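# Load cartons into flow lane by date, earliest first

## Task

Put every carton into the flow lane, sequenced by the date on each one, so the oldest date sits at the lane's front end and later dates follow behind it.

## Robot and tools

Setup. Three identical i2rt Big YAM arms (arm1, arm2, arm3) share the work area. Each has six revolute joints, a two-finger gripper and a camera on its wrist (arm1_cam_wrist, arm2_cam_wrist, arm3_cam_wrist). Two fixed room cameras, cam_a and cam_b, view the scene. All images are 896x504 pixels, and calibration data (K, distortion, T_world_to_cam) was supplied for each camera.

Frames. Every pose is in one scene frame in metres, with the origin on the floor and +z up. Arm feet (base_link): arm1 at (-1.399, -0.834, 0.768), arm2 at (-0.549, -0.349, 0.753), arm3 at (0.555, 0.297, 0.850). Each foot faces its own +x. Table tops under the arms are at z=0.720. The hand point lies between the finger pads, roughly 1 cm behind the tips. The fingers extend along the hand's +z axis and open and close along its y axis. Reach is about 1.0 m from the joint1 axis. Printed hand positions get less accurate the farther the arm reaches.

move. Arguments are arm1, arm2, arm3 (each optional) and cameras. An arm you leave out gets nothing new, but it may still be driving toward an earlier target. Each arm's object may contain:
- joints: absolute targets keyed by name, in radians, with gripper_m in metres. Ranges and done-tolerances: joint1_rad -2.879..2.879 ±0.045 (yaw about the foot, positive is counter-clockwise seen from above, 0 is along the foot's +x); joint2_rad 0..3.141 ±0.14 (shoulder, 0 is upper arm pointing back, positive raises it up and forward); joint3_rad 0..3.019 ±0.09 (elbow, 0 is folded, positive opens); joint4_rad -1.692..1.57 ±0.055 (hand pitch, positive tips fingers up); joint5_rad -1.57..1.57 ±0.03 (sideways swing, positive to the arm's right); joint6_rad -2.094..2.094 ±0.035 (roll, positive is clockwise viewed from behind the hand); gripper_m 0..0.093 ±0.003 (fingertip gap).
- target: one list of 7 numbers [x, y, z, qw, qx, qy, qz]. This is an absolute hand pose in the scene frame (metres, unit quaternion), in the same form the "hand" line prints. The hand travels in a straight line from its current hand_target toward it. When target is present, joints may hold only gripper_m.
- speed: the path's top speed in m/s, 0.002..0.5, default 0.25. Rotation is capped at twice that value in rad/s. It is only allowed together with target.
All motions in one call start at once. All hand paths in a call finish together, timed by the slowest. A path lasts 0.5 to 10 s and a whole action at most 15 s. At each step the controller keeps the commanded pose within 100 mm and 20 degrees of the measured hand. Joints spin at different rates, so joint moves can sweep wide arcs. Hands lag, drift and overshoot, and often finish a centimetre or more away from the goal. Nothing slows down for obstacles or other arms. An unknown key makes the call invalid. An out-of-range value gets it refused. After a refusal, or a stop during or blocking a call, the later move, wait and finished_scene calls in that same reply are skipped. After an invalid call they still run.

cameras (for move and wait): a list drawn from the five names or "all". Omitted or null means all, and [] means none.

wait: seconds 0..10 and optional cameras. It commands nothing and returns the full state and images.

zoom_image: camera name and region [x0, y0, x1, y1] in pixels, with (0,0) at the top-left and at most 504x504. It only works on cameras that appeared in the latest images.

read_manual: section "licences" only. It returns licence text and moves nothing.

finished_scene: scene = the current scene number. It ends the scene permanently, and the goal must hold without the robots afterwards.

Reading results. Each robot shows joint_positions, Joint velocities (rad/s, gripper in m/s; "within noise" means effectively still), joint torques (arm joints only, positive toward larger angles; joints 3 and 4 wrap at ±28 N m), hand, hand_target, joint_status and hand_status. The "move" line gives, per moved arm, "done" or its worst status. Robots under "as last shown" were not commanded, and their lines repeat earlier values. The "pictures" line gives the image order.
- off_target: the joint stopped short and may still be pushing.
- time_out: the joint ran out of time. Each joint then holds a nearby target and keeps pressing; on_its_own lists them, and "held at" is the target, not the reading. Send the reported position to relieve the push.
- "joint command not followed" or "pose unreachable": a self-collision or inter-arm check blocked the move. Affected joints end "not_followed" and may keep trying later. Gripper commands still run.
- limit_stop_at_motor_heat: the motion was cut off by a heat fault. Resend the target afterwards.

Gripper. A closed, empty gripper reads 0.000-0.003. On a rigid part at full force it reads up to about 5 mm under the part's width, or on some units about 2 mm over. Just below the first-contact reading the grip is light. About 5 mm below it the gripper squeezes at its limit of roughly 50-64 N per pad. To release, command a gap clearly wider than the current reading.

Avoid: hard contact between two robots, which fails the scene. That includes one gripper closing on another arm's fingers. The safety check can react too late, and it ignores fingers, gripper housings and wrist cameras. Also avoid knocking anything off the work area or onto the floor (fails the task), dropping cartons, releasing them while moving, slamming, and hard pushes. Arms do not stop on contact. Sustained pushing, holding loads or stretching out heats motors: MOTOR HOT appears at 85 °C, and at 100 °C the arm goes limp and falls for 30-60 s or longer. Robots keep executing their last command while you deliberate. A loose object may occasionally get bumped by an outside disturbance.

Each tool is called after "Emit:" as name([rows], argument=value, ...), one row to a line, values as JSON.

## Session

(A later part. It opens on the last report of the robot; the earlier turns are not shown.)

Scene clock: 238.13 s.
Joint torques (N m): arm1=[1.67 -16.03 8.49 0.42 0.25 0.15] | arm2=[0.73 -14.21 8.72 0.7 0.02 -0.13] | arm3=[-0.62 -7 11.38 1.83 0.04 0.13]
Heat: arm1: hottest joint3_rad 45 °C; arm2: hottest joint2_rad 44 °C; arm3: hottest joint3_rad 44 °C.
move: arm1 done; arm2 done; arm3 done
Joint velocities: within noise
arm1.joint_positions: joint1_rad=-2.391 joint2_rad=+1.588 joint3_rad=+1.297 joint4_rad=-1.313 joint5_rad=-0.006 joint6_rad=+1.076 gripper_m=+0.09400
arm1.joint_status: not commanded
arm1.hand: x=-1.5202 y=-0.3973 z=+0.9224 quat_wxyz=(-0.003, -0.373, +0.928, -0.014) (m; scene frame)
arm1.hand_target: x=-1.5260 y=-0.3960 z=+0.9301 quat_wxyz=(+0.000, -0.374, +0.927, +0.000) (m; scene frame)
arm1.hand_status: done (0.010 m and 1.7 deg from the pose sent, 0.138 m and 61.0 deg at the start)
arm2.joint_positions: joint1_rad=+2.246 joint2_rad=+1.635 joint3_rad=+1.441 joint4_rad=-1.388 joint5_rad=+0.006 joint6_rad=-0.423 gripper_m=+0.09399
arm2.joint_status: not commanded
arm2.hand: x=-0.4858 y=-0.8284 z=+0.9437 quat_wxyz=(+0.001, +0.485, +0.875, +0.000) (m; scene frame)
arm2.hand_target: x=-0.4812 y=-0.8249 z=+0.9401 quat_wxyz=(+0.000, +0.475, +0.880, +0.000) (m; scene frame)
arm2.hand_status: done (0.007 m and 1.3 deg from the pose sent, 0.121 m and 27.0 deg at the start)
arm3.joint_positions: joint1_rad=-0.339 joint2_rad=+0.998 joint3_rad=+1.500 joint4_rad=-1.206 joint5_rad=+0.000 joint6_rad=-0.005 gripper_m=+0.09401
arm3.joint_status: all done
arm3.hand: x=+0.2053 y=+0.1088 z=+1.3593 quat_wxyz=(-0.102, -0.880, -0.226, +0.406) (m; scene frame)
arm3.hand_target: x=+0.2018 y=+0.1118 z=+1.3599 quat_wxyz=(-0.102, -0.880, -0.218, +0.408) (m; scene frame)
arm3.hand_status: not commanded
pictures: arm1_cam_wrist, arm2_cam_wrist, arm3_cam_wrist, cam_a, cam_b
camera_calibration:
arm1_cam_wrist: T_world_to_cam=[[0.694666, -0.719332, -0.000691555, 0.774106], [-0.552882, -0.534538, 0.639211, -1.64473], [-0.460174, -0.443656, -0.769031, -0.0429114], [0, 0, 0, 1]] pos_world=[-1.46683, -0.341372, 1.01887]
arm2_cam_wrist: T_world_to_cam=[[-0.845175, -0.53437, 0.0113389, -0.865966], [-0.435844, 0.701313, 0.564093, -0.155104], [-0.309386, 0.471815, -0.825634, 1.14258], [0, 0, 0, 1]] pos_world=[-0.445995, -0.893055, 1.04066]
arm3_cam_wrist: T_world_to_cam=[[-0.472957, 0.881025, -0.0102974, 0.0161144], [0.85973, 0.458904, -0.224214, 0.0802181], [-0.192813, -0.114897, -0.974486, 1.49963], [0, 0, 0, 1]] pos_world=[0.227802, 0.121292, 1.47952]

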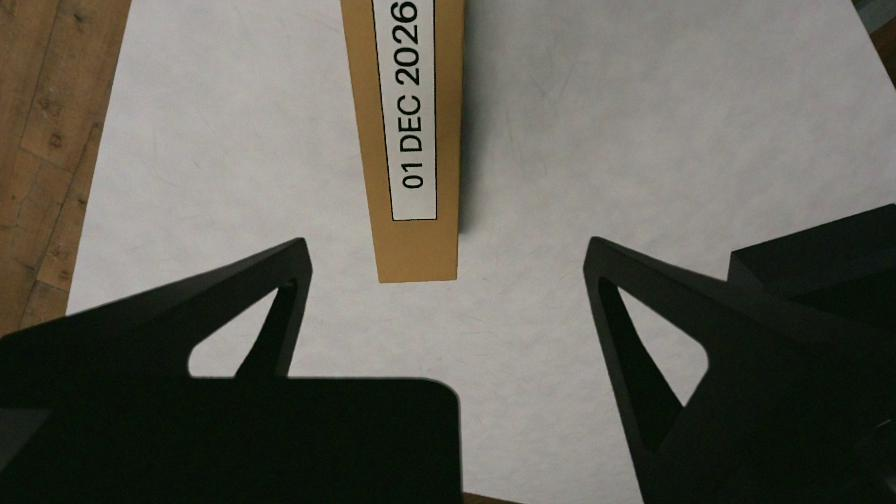

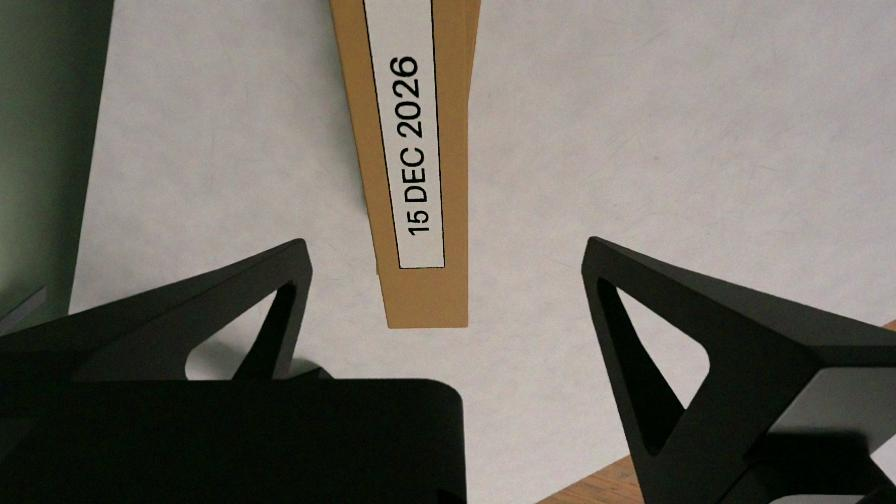

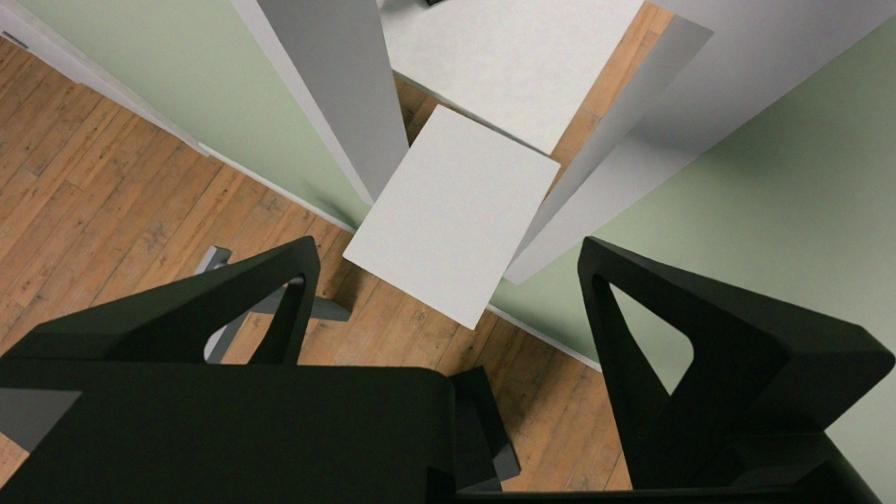

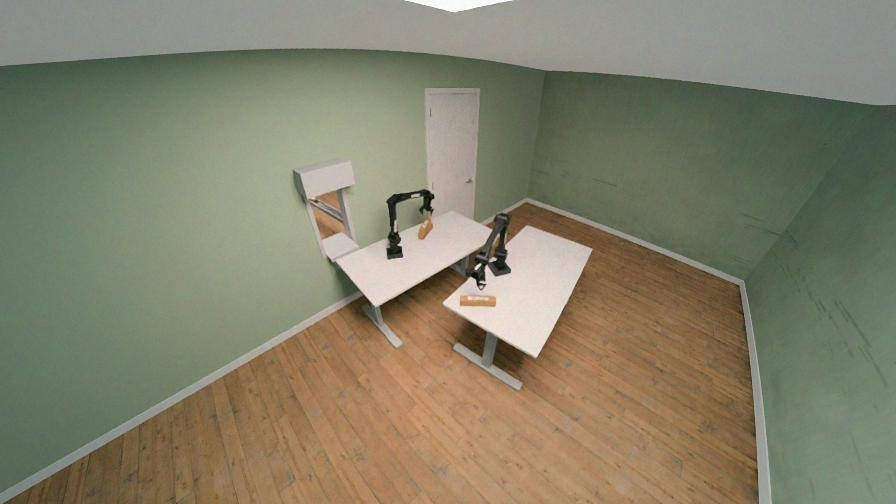

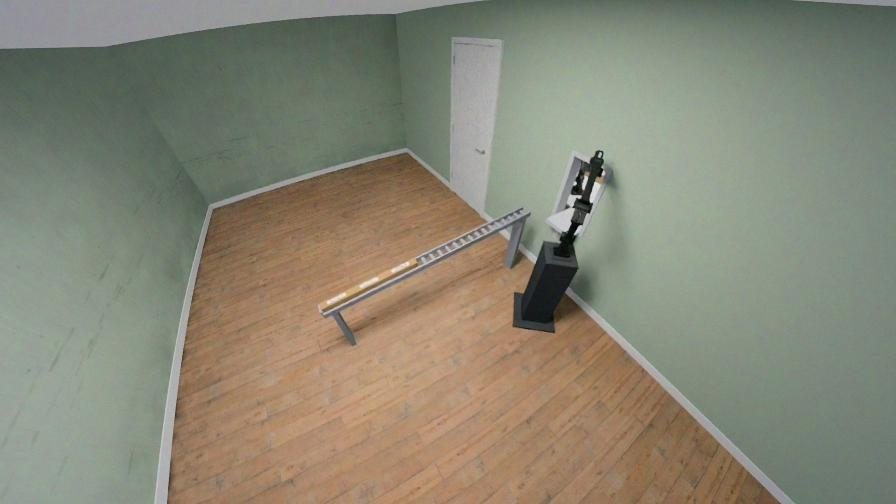

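Emit:
move(arm1={"target": [-1.540, -0.3816, 0.86, 0, -0.3741, 0.9274, 0], "speed": 0.15}, arm2={"target": [-0.4664, -0.8156, 0.88, 0, 0.4617, 0.887, 0], "speed": 0.15}, arm3={"joints": {"joint1_rad": -0.344, "joint2_rad": 1.559, "joint3_rad": 1.255, "joint4_rad": -1.267, "joint6_rad": 0.49}})

Scene clock: 299.47 s.
Joint torques (N m): arm1=[2.08 -15.44 8.34 0.47 0.24 0.11] | arm2=[0.62 -11.81 8.53 0.75 -0.01 -0.1] | arm3=[-0.26 -17.32 11.85 0.05 0.06 0.14]
Heat: arm1: hottest joint2_rad 42 °C; arm2: hottest joint2_rad 43 °C; arm3: hottest joint3_rad 43 °C.
move: arm1 done; arm2 off_target; arm3 done
Joint velocities: within noise
arm1.joint_positions: joint1_rad=-2.375 joint2_rad=+1.678 joint3_rad=+1.228 joint4_rad=-1.144 joint5_rad=-0.006 joint6_rad=+1.097 gripper_m=+0.09400
arm1.joint_status: not commanded
arm1.hand: x=-1.5311 y=-0.3853 z=+0.8577 quat_wxyz=(-0.002, -0.371, +0.929, -0.009) (m; scene frame)
arm1.hand_target: x=-1.5400 y=-0.3817 z=+0.8601 quat_wxyz=(+0.000, -0.374, +0.927, +0.000) (m; scene frame)
arm1.hand_status: done (0.010 m and 1.1 deg from the pose sent, 0.067 m and 1.7 deg at the start)
arm2.joint_positions: joint1_rad=+2.280 joint2_rad=+1.636 joint3_rad=+1.306 joint4_rad=-1.232 joint5_rad=+0.006 joint6_rad=-0.423 gripper_m=+0.09399
arm2.joint_status: not commanded
arm2.hand: x=-0.4706 y=-0.8188 z=+0.8937 quat_wxyz=(+0.008, +0.470, +0.883, -0.008) (m; scene frame)
arm2.hand_target: x=-0.4666 y=-0.8154 z=+0.8803 quat_wxyz=(+0.000, +0.462, +0.887, +0.000) (m; scene frame)
arm2.hand_status: off_target (0.015 m and 1.7 deg from the pose sent, 0.068 m and 3.0 deg at the start)
arm3.joint_positions: joint1_rad=-0.339 joint2_rad=+1.563 joint3_rad=+1.239 joint4_rad=-1.259 joint5_rad=+0.000 joint6_rad=+0.481 gripper_m=+0.09401
arm3.joint_status: all done
arm3.hand: x=+0.1623 y=+0.0852 z=+0.9916 quat_wxyz=(+0.003, -1.000, -0.008, -0.006) (m; scene frame)
arm3.hand_target: x=+0.1578 y=+0.0853 z=+0.9990 quat_wxyz=(+0.000, -1.000, -0.001, -0.001) (m; scene frame)
arm3.hand_status: not commanded
pictures: arm1_cam_wrist, arm2_cam_wrist, arm3_cam_wrist, cam_a, cam_b
camera_calibration:
arm1_cam_wrist: T_world_to_cam=[[0.691383, -0.72243, -0.00922861, 0.7914], [-0.55415, -0.538444, 0.63482, -1.60264], [-0.463582, -0.43379, -0.772605, -0.0907556], [0, 0, 0, 1]] pos_world=[-1.47733, -0.330568, 0.95457]
arm2_cam_wrist: T_world_to_cam=[[-0.826683, -0.562285, 0.0207465, -0.869899], [-0.461078, 0.698097, 0.547785, -0.126991], [-0.322494, 0.443279, -0.836362, 1.08153], [0, 0, 0, 1]] pos_world=[-0.428897, -0.879897, 0.99216]
arm3_cam_wrist: T_world_to_cam=[[-0.000294374, 0.999994, 0.00351257, -0.0877367], [0.795496, -0.0018943, 0.605956, -0.728046], [0.605959, 0.00297261, -0.795491, 0.813181], [0, 0, 0, 1]] pos_world=[0.0863781, 0.0839398, 1.08835]

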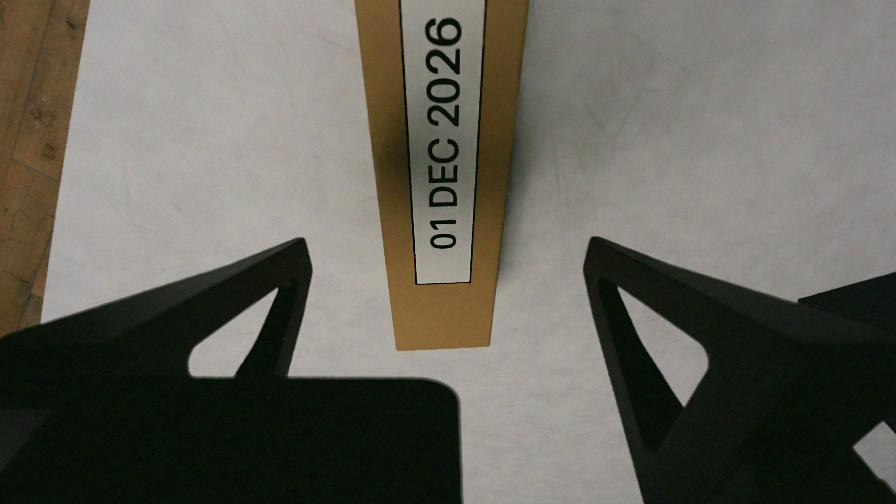

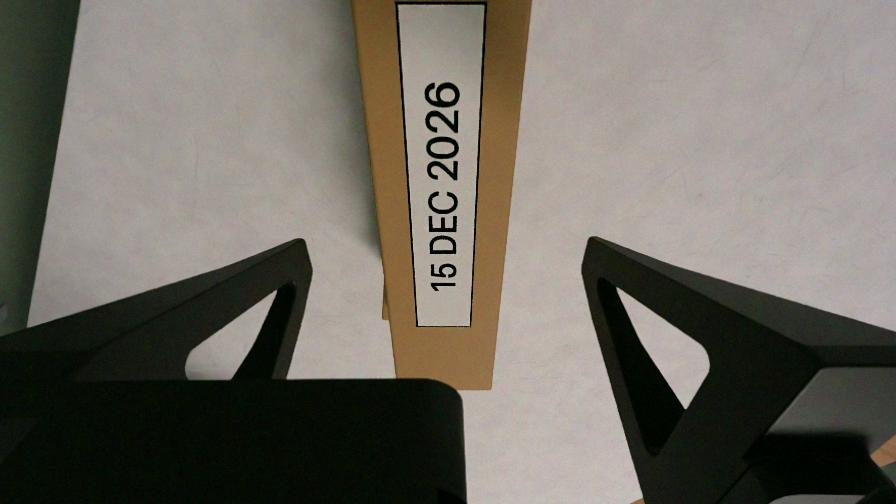

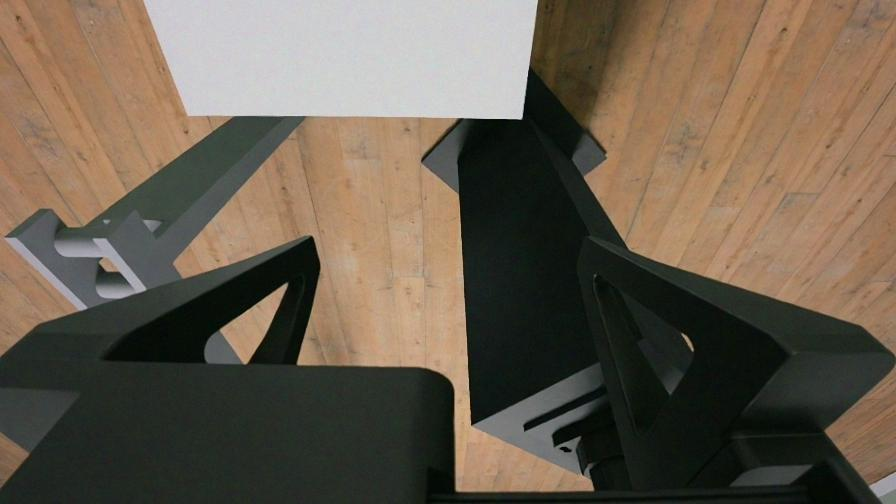

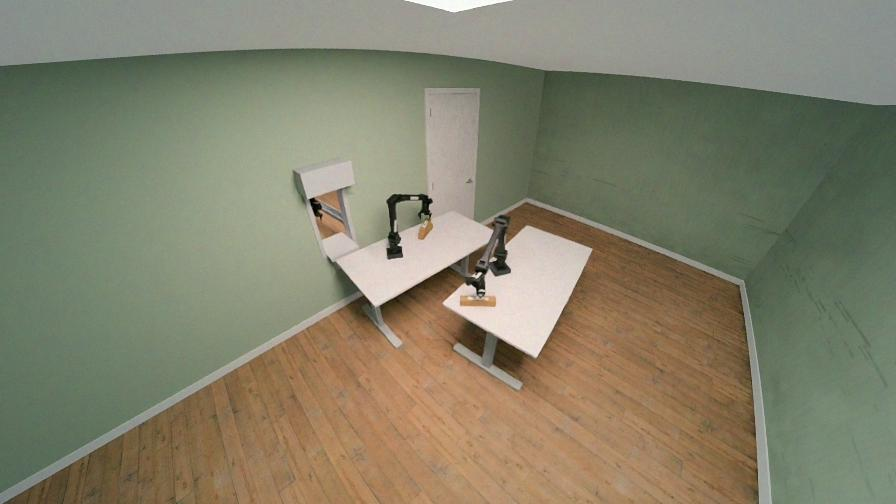

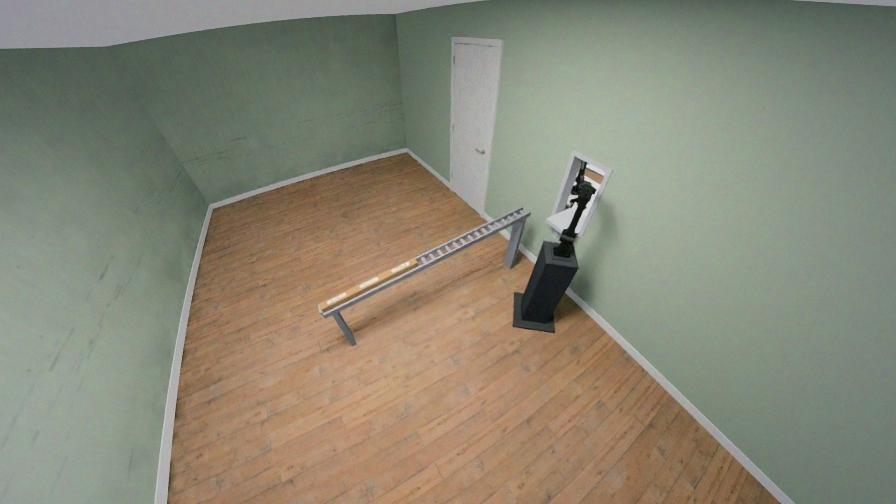

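Emit:
move(arm1={"target": [-1.540, -0.3816, 0.777, 0, -0.3741, 0.9274, 0], "speed": 0.15}, arm2={"target": [-0.4666, -0.8154, 0.803, 0, 0.4617, 0.887, 0], "speed": 0.15})

Scene clock: 313.10 s.
Joint torques (N m): arm1=[2.02 -15.91 7.23 0.49 0.24 0.14] | arm2=[0.5 -12.45 7.98 0.73 0 -0.11] | arm3=[-0.09 -17.55 11.95 0.06 0.06 0.14]
Heat: arm1: hottest joint2_rad 42 °C; arm2: hottest joint2_rad 43 °C; arm3: hottest joint3_rad 42 °C.
move: arm1 done; arm2 off_target
Joint velocities: within noise
arm1.joint_positions: joint1_rad=-2.374 joint2_rad=+1.790 joint3_rad=+1.134 joint4_rad=-0.935 joint5_rad=-0.006 joint6_rad=+1.097 gripper_m=+0.09400
arm1.joint_status: not commanded
arm1.hand: x=-1.5312 y=-0.3848 z=+0.7765 quat_wxyz=(-0.002, -0.371, +0.929, -0.007) (m; scene frame)
arm1.hand_target: x=-1.5399 y=-0.3817 z=+0.7771 quat_wxyz=(+0.000, -0.374, +0.927, +0.000) (m; scene frame)
arm1.hand_status: done (0.009 m and 1.0 deg from the pose sent, 0.081 m and 1.1 deg at the start)
arm2.joint_positions: joint1_rad=+2.280 joint2_rad=+1.727 joint3_rad=+1.193 joint4_rad=-1.035 joint5_rad=+0.006 joint6_rad=-0.423 gripper_m=+0.09399
arm2.joint_status: not commanded
arm2.hand: x=-0.4700 y=-0.8188 z=+0.8132 quat_wxyz=(+0.005, +0.470, +0.883, -0.005) (m; scene frame)
arm2.hand_target: x=-0.4668 y=-0.8152 z=+0.8031 quat_wxyz=(+0.000, +0.462, +0.887, +0.000) (m; scene frame)
arm2.hand_status: off_target (0.011 m and 1.3 deg from the pose sent, 0.091 m and 1.6 deg at the start)
arm3: as last shown
arm3.joint_positions: joint1_rad=-0.339 joint2_rad=+1.563 joint3_rad=+1.239 joint4_rad=-1.259 joint5_rad=+0.000 joint6_rad=+0.482 gripper_m=+0.09401
pictures: arm1_cam_wrist, arm2_cam_wrist, arm3_cam_wrist, cam_a, cam_b
camera_calibration:
arm1_cam_wrist: T_world_to_cam=[[0.691121, -0.722635, -0.012252, 0.792913], [-0.553751, -0.540343, 0.633553, -1.54992], [-0.464448, -0.431077, -0.773602, -0.152792], [0, 0, 0, 1]] pos_world=[-1.47723, -0.330368, 0.873472]
arm2_cam_wrist: T_world_to_cam=[[-0.826628, -0.562474, 0.017581, -0.865262], [-0.460383, 0.693899, 0.553671, -0.0904624], [-0.323625, 0.449586, -0.83255, 1.01599], [0, 0, 0, 1]] pos_world=[-0.428098, -0.880691, 0.911162]
arm3_cam_wrist: T_world_to_cam=[[0.00042567, 0.999994, 0.00354968, -0.0878382], [0.795499, -0.00248956, 0.605949, -0.72799], [0.605954, 0.00256583, -0.795495, 0.81322], [0, 0, 0, 1]] pos_world=[0.0863785, 0.0839387, 1.08835]

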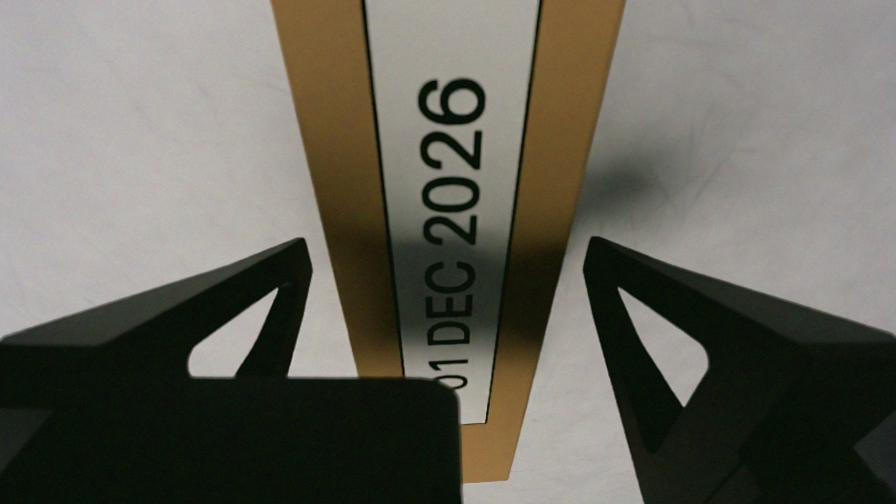

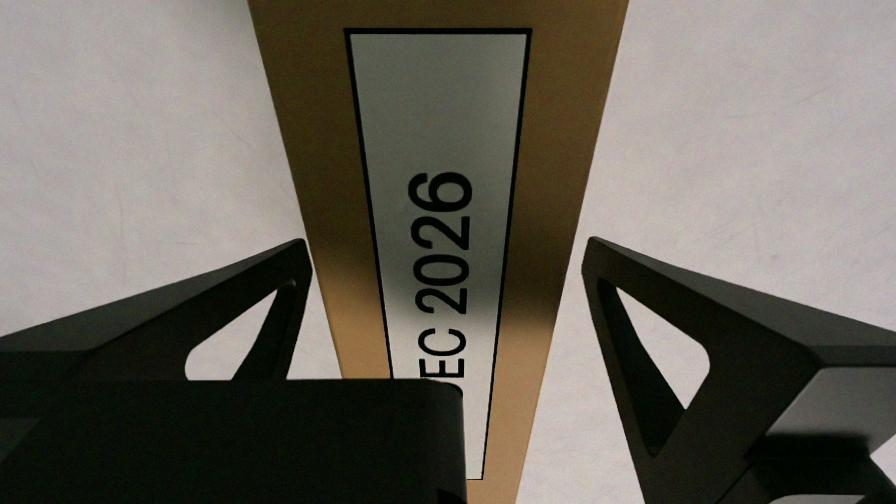

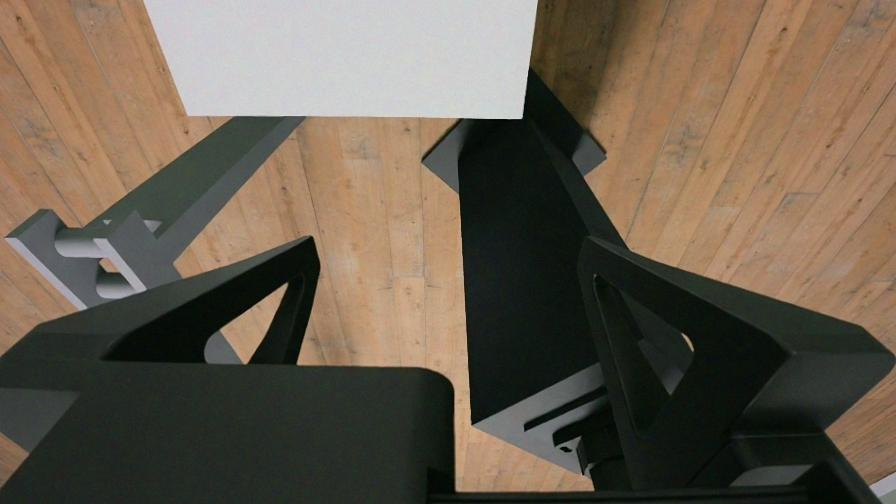

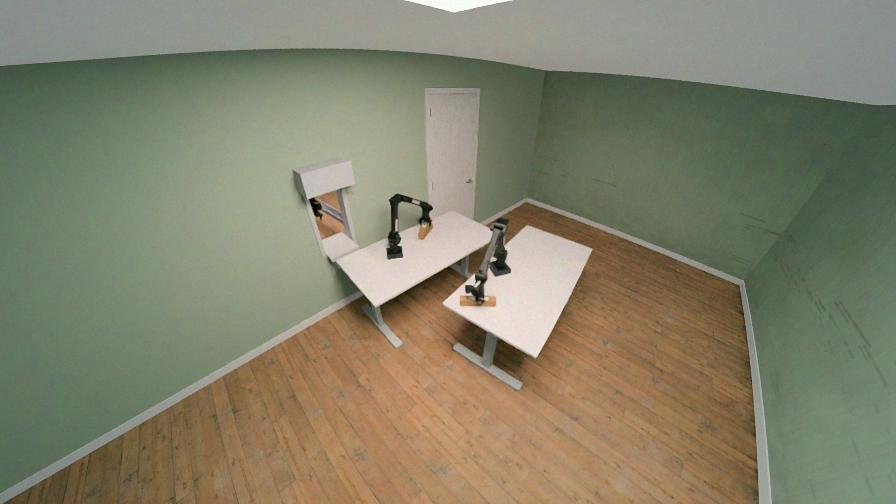

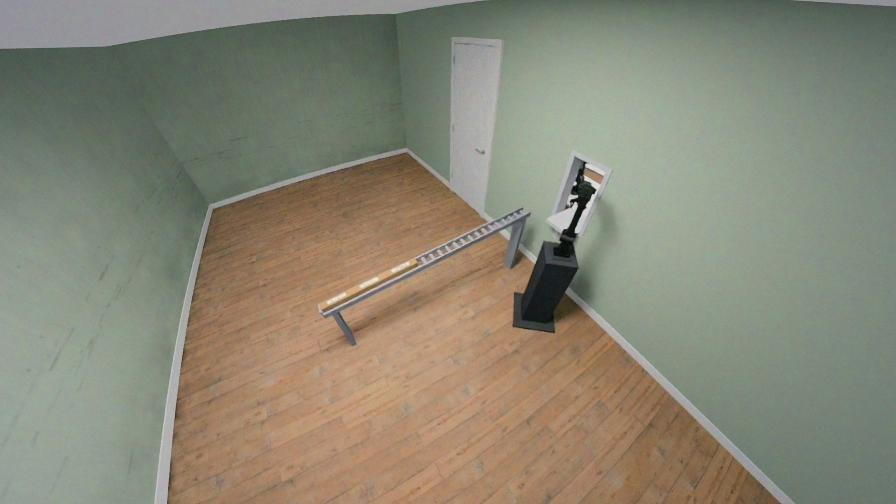

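Emit:
move(arm1={"joints": {"gripper_m": 0.05}}, arm2={"joints": {"gripper_m": 0.05}}, cameras=[])

Scene clock: 320.17 s.
Joint torques (N m): arm1=[1.96 -15.79 7.31 0.44 0.24 0.12] | arm2=[0.56 -12.63 8.01 0.75 0.03 -0.11] | arm3=[-0.32 -17.67 11.89 0.02 0.07 0.15]
Heat: arm1: hottest joint2_rad 42 °C; arm2: hottest joint2_rad 43 °C; arm3: hottest joint3_rad 42 °C.
move: arm1 off_target; arm2 off_target
Joint velocities: within noise
arm1.joint_positions: joint1_rad=-2.374 joint2_rad=+1.790 joint3_rad=+1.134 joint4_rad=-0.934 joint5_rad=-0.006 joint6_rad=+1.099 gripper_m=+0.05991
arm1.joint_status: gripper_m off_target (ended at +0.05995, target +0.05000)
arm1.hand: x=-1.5314 y=-0.3846 z=+0.7764 quat_wxyz=(-0.002, -0.370, +0.929, -0.007) (m; scene frame)
arm1.hand_target: x=-1.5400 y=-0.3817 z=+0.7771 quat_wxyz=(+0.000, -0.374, +0.927, +0.000) (m; scene frame)
arm1.hand_status: not commanded
arm2.joint_positions: joint1_rad=+2.280 joint2_rad=+1.727 joint3_rad=+1.193 joint4_rad=-1.035 joint5_rad=+0.005 joint6_rad=-0.423 gripper_m=+0.06057
arm2.joint_status: gripper_m off_target (ended at +0.06060, target +0.05000)
arm2.hand: x=-0.4698 y=-0.8188 z=+0.8132 quat_wxyz=(+0.005, +0.470, +0.883, -0.005) (m; scene frame)
arm2.hand_target: x=-0.4668 y=-0.8152 z=+0.8031 quat_wxyz=(+0.000, +0.462, +0.887, +0.000) (m; scene frame)
arm2.hand_status: not commanded
arm3: as last shown
pictures: none
No camera images: "cameras" was empty.

Emit:
move(arm1={"target": [-1.540, -0.3816, 0.90, 0, -0.3741, 0.9274, 0]}, arm2={"target": [-0.4666, -0.8154, 0.93, 0, 0.4617, 0.887, 0]}, cameras=["arm1_cam_wrist", "arm2_cam_wrist", "cam_a"])

Scene clock: 338.93 s.
Joint torques (N m): arm1=[1.96 -15.68 12.07 -0.29 0.2 0.11] | arm2=[0.62 -12.34 14.41 -0.21 -0.01 -0.09] | arm3=[-0.32 -17.67 11.92 0.05 0.06 0.14]
Heat: arm1: hottest joint2_rad 42 °C; arm2: hottest joint2_rad 44 °C; arm3: hottest joint3_rad 42 °C.
move: arm1 off_target; arm2 off_target
Joint velocities: within noise
arm1.joint_positions: joint1_rad=-2.374 joint2_rad=+1.642 joint3_rad=+1.243 joint4_rad=-1.224 joint5_rad=-0.005 joint6_rad=+1.099 gripper_m=+0.05991
arm1.joint_status: not commanded
arm1.hand: x=-1.5278 y=-0.3978 z=+0.8791 quat_wxyz=(-0.003, -0.370, +0.929, -0.024) (m; scene frame)
arm1.hand_target: x=-1.5398 y=-0.3827 z=+0.9002 quat_wxyz=(+0.000, -0.374, +0.927, +0.000) (m; scene frame)
arm1.hand_status: off_target (0.029 m and 2.8 deg from the pose sent, 0.124 m and 0.9 deg at the start)
arm2.joint_positions: joint1_rad=+2.281 joint2_rad=+1.607 joint3_rad=+1.317 joint4_rad=-1.338 joint5_rad=+0.006 joint6_rad=-0.423 gripper_m=+0.06057
arm2.joint_status: not commanded
arm2.hand: x=-0.4740 y=-0.7964 z=+0.9107 quat_wxyz=(-0.013, +0.469, +0.883, +0.018) (m; scene frame)
arm2.hand_target: x=-0.4667 y=-0.8142 z=+0.9302 quat_wxyz=(+0.000, +0.462, +0.887, +0.000) (m; scene frame)
arm2.hand_status: off_target (0.028 m and 2.7 deg from the pose sent, 0.117 m and 1.3 deg at the start)
arm3: as last shown
pictures: arm1_cam_wrist, arm2_cam_wrist, cam_a
camera_calibration:
arm1_cam_wrist: T_world_to_cam=[[0.690443, -0.723178, 0.017393, 0.755191], [-0.560436, -0.519556, 0.64496, -1.63213], [-0.457384, -0.455056, -0.764018, -0.0846432], [0, 0, 0, 1]] pos_world=[-1.47483, -0.340361, 0.974853]
arm2_cam_wrist: T_world_to_cam=[[-0.825695, -0.564077, -0.00677269, -0.836377], [-0.455706, 0.659889, 0.597393, -0.226549], [-0.332506, 0.49635, -0.80192, 1.09088], [0, 0, 0, 1]] pos_world=[-0.431106, -0.863744, 1.00448]

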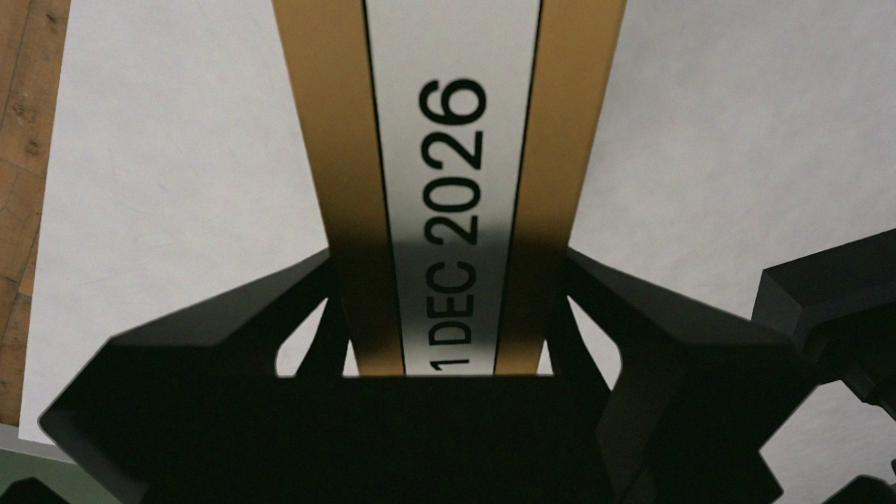

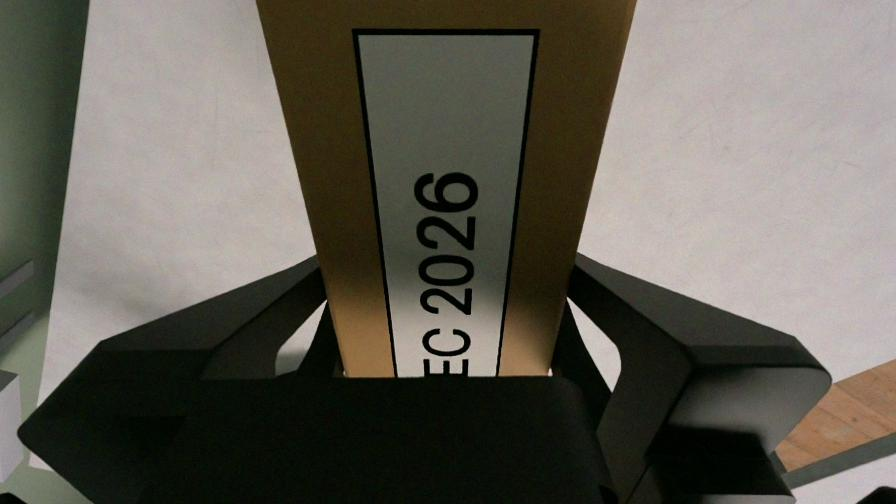

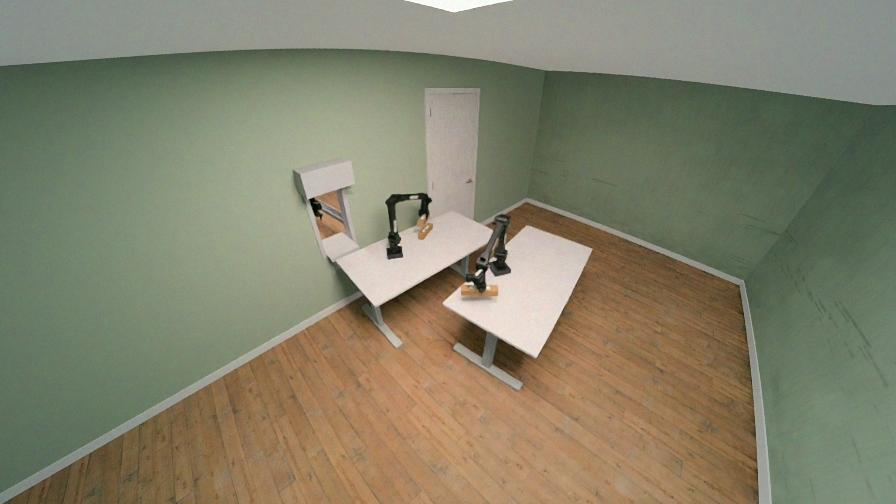

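Emit:
move(arm1={"joints": {"joint1_rad": 1.2, "joint2_rad": 1.531, "joint3_rad": 1.337, "joint4_rad": -1.377, "joint5_rad": 0, "joint6_rad": -0.908}}, arm2={"joints": {"joint1_rad": 0.02, "joint2_rad": 1.442, "joint3_rad": 1.117, "joint4_rad": -1.246, "joint5_rad": 0, "joint6_rad": 1.056}}, cameras=["arm1_cam_wrist", "arm2_cam_wrist", "cam_a"])

Scene clock: 351.10 s.
Joint torques (N m): arm1=[1.2 -17.32 10.35 -0.35 -0.03 -0.06] | arm2=[-0.21 -11.11 9.07 -0.01 -0.02 0.08] | arm3=[-0.32 -17.61 11.88 0.09 0.07 0.13]
Heat: arm1: hottest joint3_rad 42 °C; arm2: hottest joint2_rad 43 °C; arm3: hottest joint3_rad 42 °C.
move: arm1 done; arm2 done
Joint velocities: within noise
arm1.joint_positions: joint1_rad=+1.194 joint2_rad=+1.563 joint3_rad=+1.312 joint4_rad=-1.366 joint5_rad=+0.000 joint6_rad=-0.900 gripper_m=+0.06000
arm1.joint_status: all done
arm1.hand: x=-1.1082 y=-1.1721 z=+0.9356 quat_wxyz=(+0.014, +0.021, -0.999, -0.020) (m; scene frame)
arm1.hand_target: x=-1.1036 y=-1.1736 z=+0.9586 quat_wxyz=(-0.001, +0.028, -1.000, -0.003) (m; scene frame)
arm1.hand_status: not commanded
arm2.joint_positions: joint1_rad=+0.023 joint2_rad=+1.450 joint3_rad=+1.123 joint4_rad=-1.241 joint5_rad=+0.002 joint6_rad=+1.046 gripper_m=+0.06061
arm2.joint_status: all done
arm2.hand: x=-0.9027 y=-0.1463 z=+0.8934 quat_wxyz=(+0.000, +0.710, -0.704, +0.006) (m; scene frame)
arm2.hand_target: x=-0.8992 y=-0.1473 z=+0.8945 quat_wxyz=(+0.001, +0.705, -0.709, +0.008) (m; scene frame)
arm2.hand_status: not commanded
arm3: as last shown
pictures: arm1_cam_wrist, arm2_cam_wrist, cam_a
camera_calibration:
arm1_cam_wrist: T_world_to_cam=[[0.0450583, -0.996797, -0.0660702, -1.05333], [-0.759633, -0.0771404, 0.645761, -1.53864], [-0.648789, 0.0210922, -0.760676, 0.140982], [0, 0, 0, 1]] pos_world=[-1.02987, -1.17163, 1.03124]
arm2_cam_wrist: T_world_to_cam=[[0.999697, 0.0132515, 0.0207402, 0.883895], [-0.000999606, -0.820125, 0.572184, -0.624092], [0.0245918, -0.572032, -0.819863, 0.793926], [0, 0, 0, 1]] pos_world=[-0.903776, -0.0693951, 0.989674]

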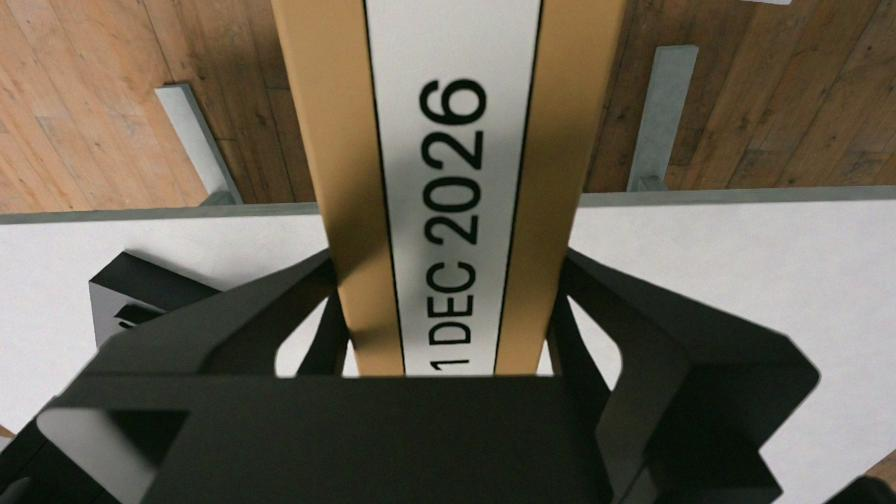

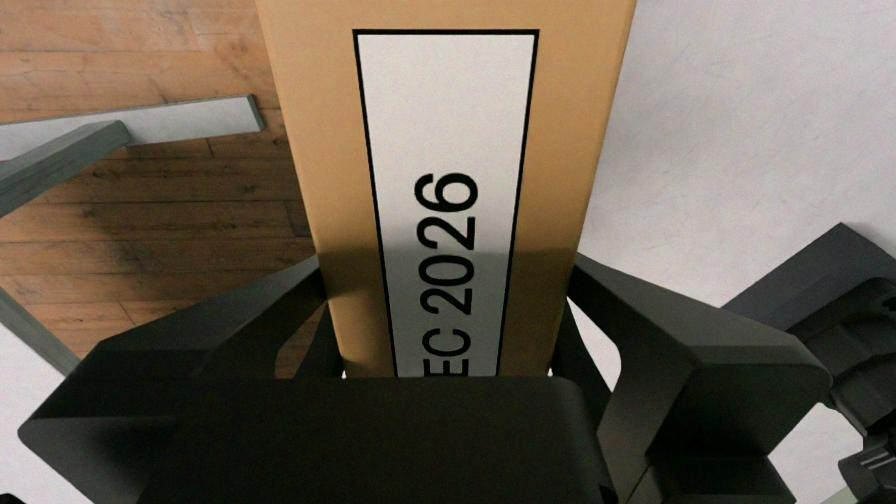

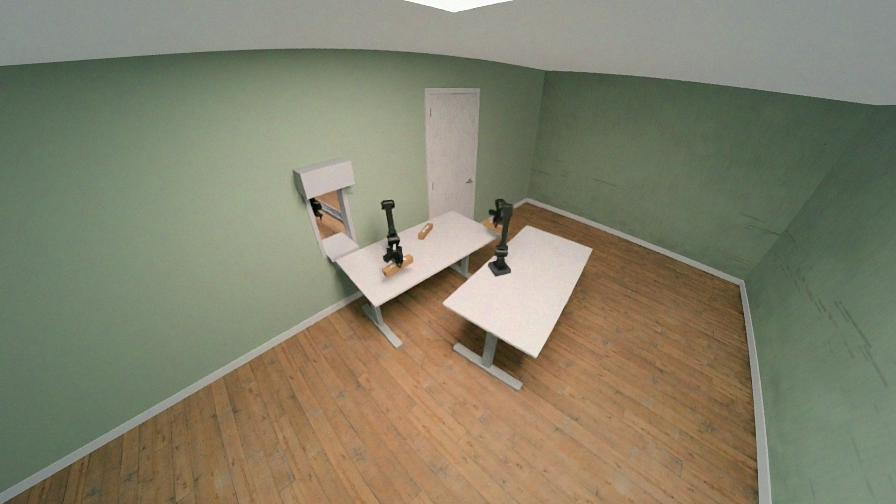

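Emit:
zoom_image(camera="cam_a", region=[320, 190, 520, 320])

Scaled by 2.520 from the camera's 896x504 image, which has a finer 1280x720 frame.

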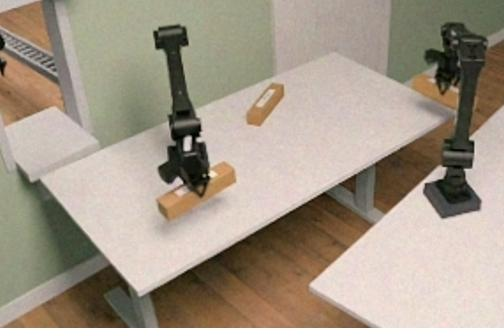

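Emit:
move(arm1={"joints": {"joint1_rad": 2.192, "joint2_rad": 1.95, "joint3_rad": 1.76, "joint4_rad": -1.38, "joint5_rad": 0, "joint6_rad": -0.908}}, arm2={"target": [-0.84, -0.10, 0.79, 0, -0.7071, 0.7071, 0], "speed": 0.2}, cameras=["arm1_cam_wrist", "arm2_cam_wrist", "cam_a"])

Scene clock: 376.33 s.
Joint torques (N m): arm1=[-0.38 -24.35 12.74 -0.32 -0.06 -0.04] | arm2=[-0.56 -9.88 8.08 0.7 -0.02 -0.12] | arm3=[-0.09 -17.49 11.92 0.03 0.06 0.14]
Heat: arm1: hottest joint3_rad 44 °C; arm2: hottest joint3_rad 44 °C; arm3: hottest joint3_rad 42 °C.
move: arm1 done; arm2 done
Joint velocities: within noise
arm1.joint_positions: joint1_rad=+2.200 joint2_rad=+1.989 joint3_rad=+1.702 joint4_rad=-1.372 joint5_rad=+0.000 joint6_rad=-0.902 gripper_m=+0.06001
arm1.joint_status: all done
arm1.hand: x=-0.8227 y=-0.7493 z=+0.8655 quat_wxyz=(+0.039, +0.501, -0.865, -0.018) (m; scene frame)
arm1.hand_target: x=-0.8043 y=-0.7513 z=+0.9085 quat_wxyz=(-0.003, +0.500, -0.866, -0.002) (m; scene frame)
arm1.hand_status: not commanded
arm2.joint_positions: joint1_rad=-0.158 joint2_rad=+1.516 joint3_rad=+0.893 joint4_rad=-0.939 joint5_rad=+0.005 joint6_rad=+0.877 gripper_m=+0.06061
arm2.joint_status: not commanded
arm2.hand: x=-0.8405 y=-0.1029 z=+0.7909 quat_wxyz=(-0.001, +0.706, -0.708, +0.003) (m; scene frame)
arm2.hand_target: x=-0.8400 y=-0.1000 z=+0.7900 quat_wxyz=(+0.000, +0.707, -0.707, +0.000) (m; scene frame)
arm2.hand_status: done (0.003 m and 0.4 deg from the pose sent, 0.129 m and 0.8 deg at the start)
arm3: as last shown
pictures: arm1_cam_wrist, arm2_cam_wrist, cam_a
camera_calibration:
arm1_cam_wrist: T_world_to_cam=[[0.864119, -0.494417, -0.0940777, 0.425248], [-0.317078, -0.679974, 0.661133, -1.34481], [-0.390846, -0.541467, -0.744347, 0.0405465], [0, 0, 0, 1]] pos_world=[-0.778027, -0.682231, 0.959284]
arm2_cam_wrist: T_world_to_cam=[[0.999817, 0.00130753, 0.0190966, 0.823414], [-0.00976221, -0.823329, 0.56748, -0.533781], [0.0164648, -0.567562, -0.823166, 0.729361], [0, 0, 0, 1]] pos_world=[-0.840483, -0.0265965, 0.887571]

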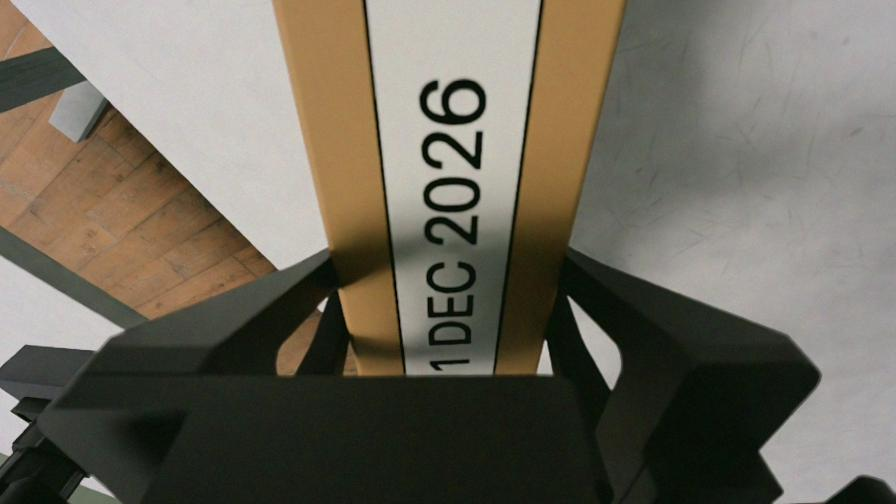

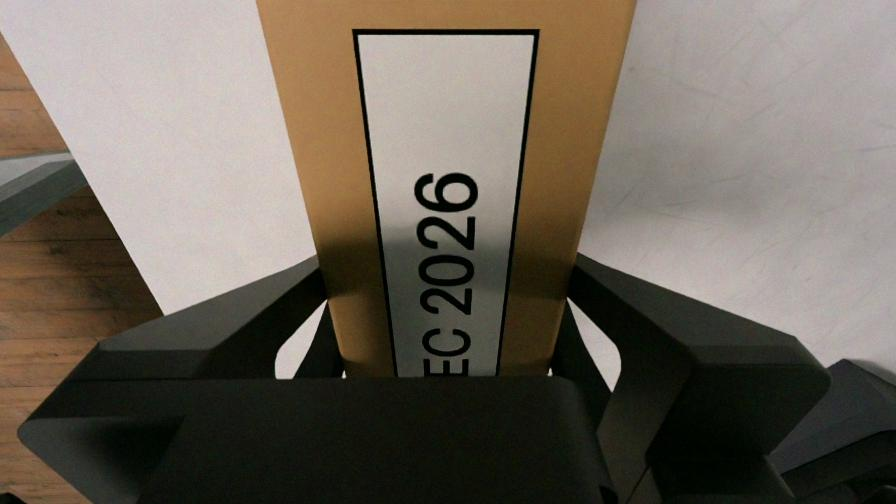

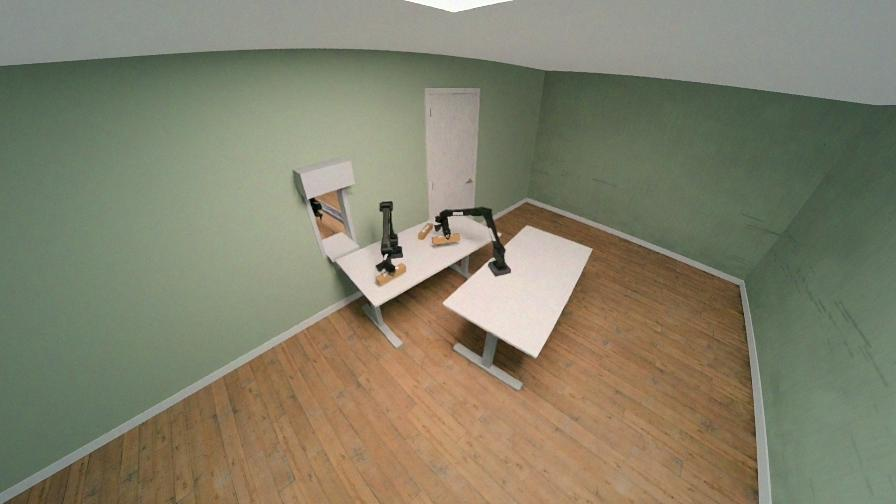

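Emit:
move(arm1={"target": [-0.81, -0.75, 0.83, 0, 0.5, -0.866, 0], "speed": 0.1}, arm2={"target": [-0.84, -0.10, 0.75, 0, -0.7071, 0.7071, 0], "speed": 0.06}, cameras=["arm1_cam_wrist", "arm2_cam_wrist"])

Scene clock: 382.87 s.
Joint torques (N m): arm1=[0.73 -21.48 8.94 0.35 0.02 0.02] | arm2=[-0.56 -9.41 6.99 0.69 -0.04 -0.11] | arm3=[-0.38 -17.67 11.92 0.03 0.06 0.14]
Heat: arm1: hottest joint3_rad 44 °C; arm2: hottest joint3_rad 44 °C; arm3: hottest joint3_rad 42 °C.
move: arm1 off_target; arm2 done
Joint velocities: within noise
arm1.joint_positions: joint1_rad=+2.200 joint2_rad=+2.008 joint3_rad=+1.606 joint4_rad=-1.206 joint5_rad=+0.004 joint6_rad=-0.902 gripper_m=+0.06002
arm1.joint_status: not commanded
arm1.hand: x=-0.8189 y=-0.7491 z=+0.8187 quat_wxyz=(+0.016, +0.501, -0.865, -0.007) (m; scene frame)
arm1.hand_target: x=-0.8103 y=-0.7500 z=+0.8301 quat_wxyz=(+0.000, +0.500, -0.866, +0.000) (m; scene frame)
arm1.hand_status: off_target (0.014 m and 2.0 deg from the pose sent, 0.038 m and 4.9 deg at the start)
arm2.joint_positions: joint1_rad=-0.158 joint2_rad=+1.584 joint3_rad=+0.857 joint4_rad=-0.821 joint5_rad=+0.005 joint6_rad=+0.877 gripper_m=+0.06061
arm2.joint_status: not commanded
arm2.hand: x=-0.8438 y=-0.1003 z=+0.7563 quat_wxyz=(-0.001, +0.706, -0.708, -0.005) (m; scene frame)
arm2.hand_target: x=-0.8400 y=-0.1001 z=+0.7501 quat_wxyz=(+0.000, +0.707, -0.707, +0.000) (m; scene frame)
arm2.hand_status: done (0.007 m and 0.6 deg from the pose sent, 0.041 m and 0.4 deg at the start)
arm3: as last shown
pictures: arm1_cam_wrist, arm2_cam_wrist
camera_calibration:
arm1_cam_wrist: T_world_to_cam=[[0.867765, -0.494221, -0.0522411, 0.386456], [-0.349961, -0.682317, 0.641849, -1.32541], [-0.35286, -0.538692, -0.765049, 0.0574059], [0, 0, 0, 1]] pos_world=[-0.778939, -0.682432, 0.914822]
arm2_cam_wrist: T_world_to_cam=[[0.999971, 0.00148886, 0.00747529, 0.836324], [-0.00294811, -0.828857, 0.559453, -0.500696], [0.00702889, -0.559459, -0.828828, 0.699536], [0, 0, 0, 1]] pos_world=[-0.842692, -0.0248882, 0.85366]

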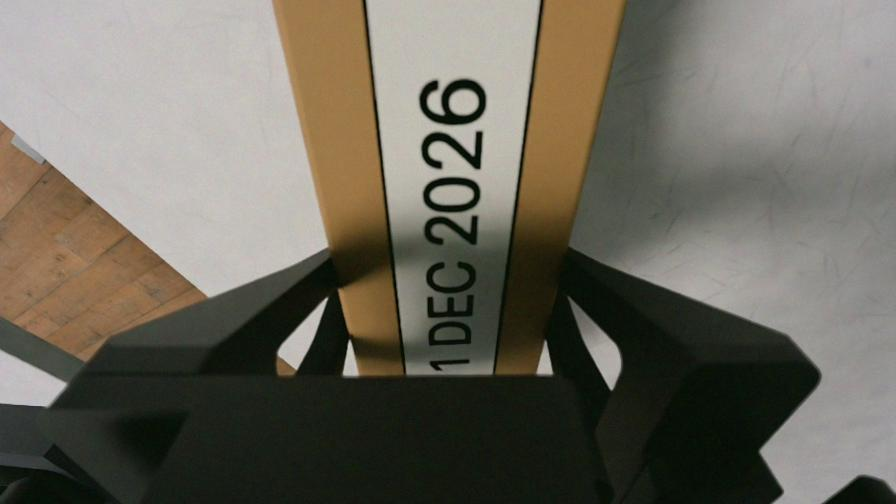

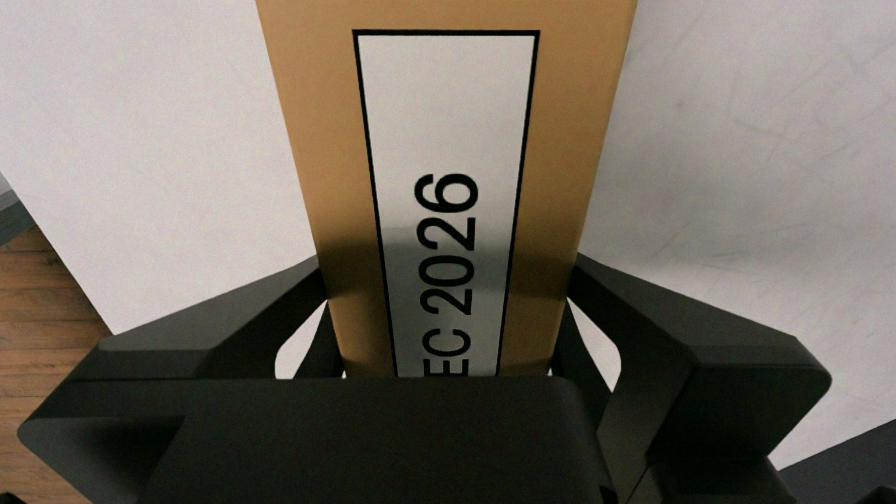

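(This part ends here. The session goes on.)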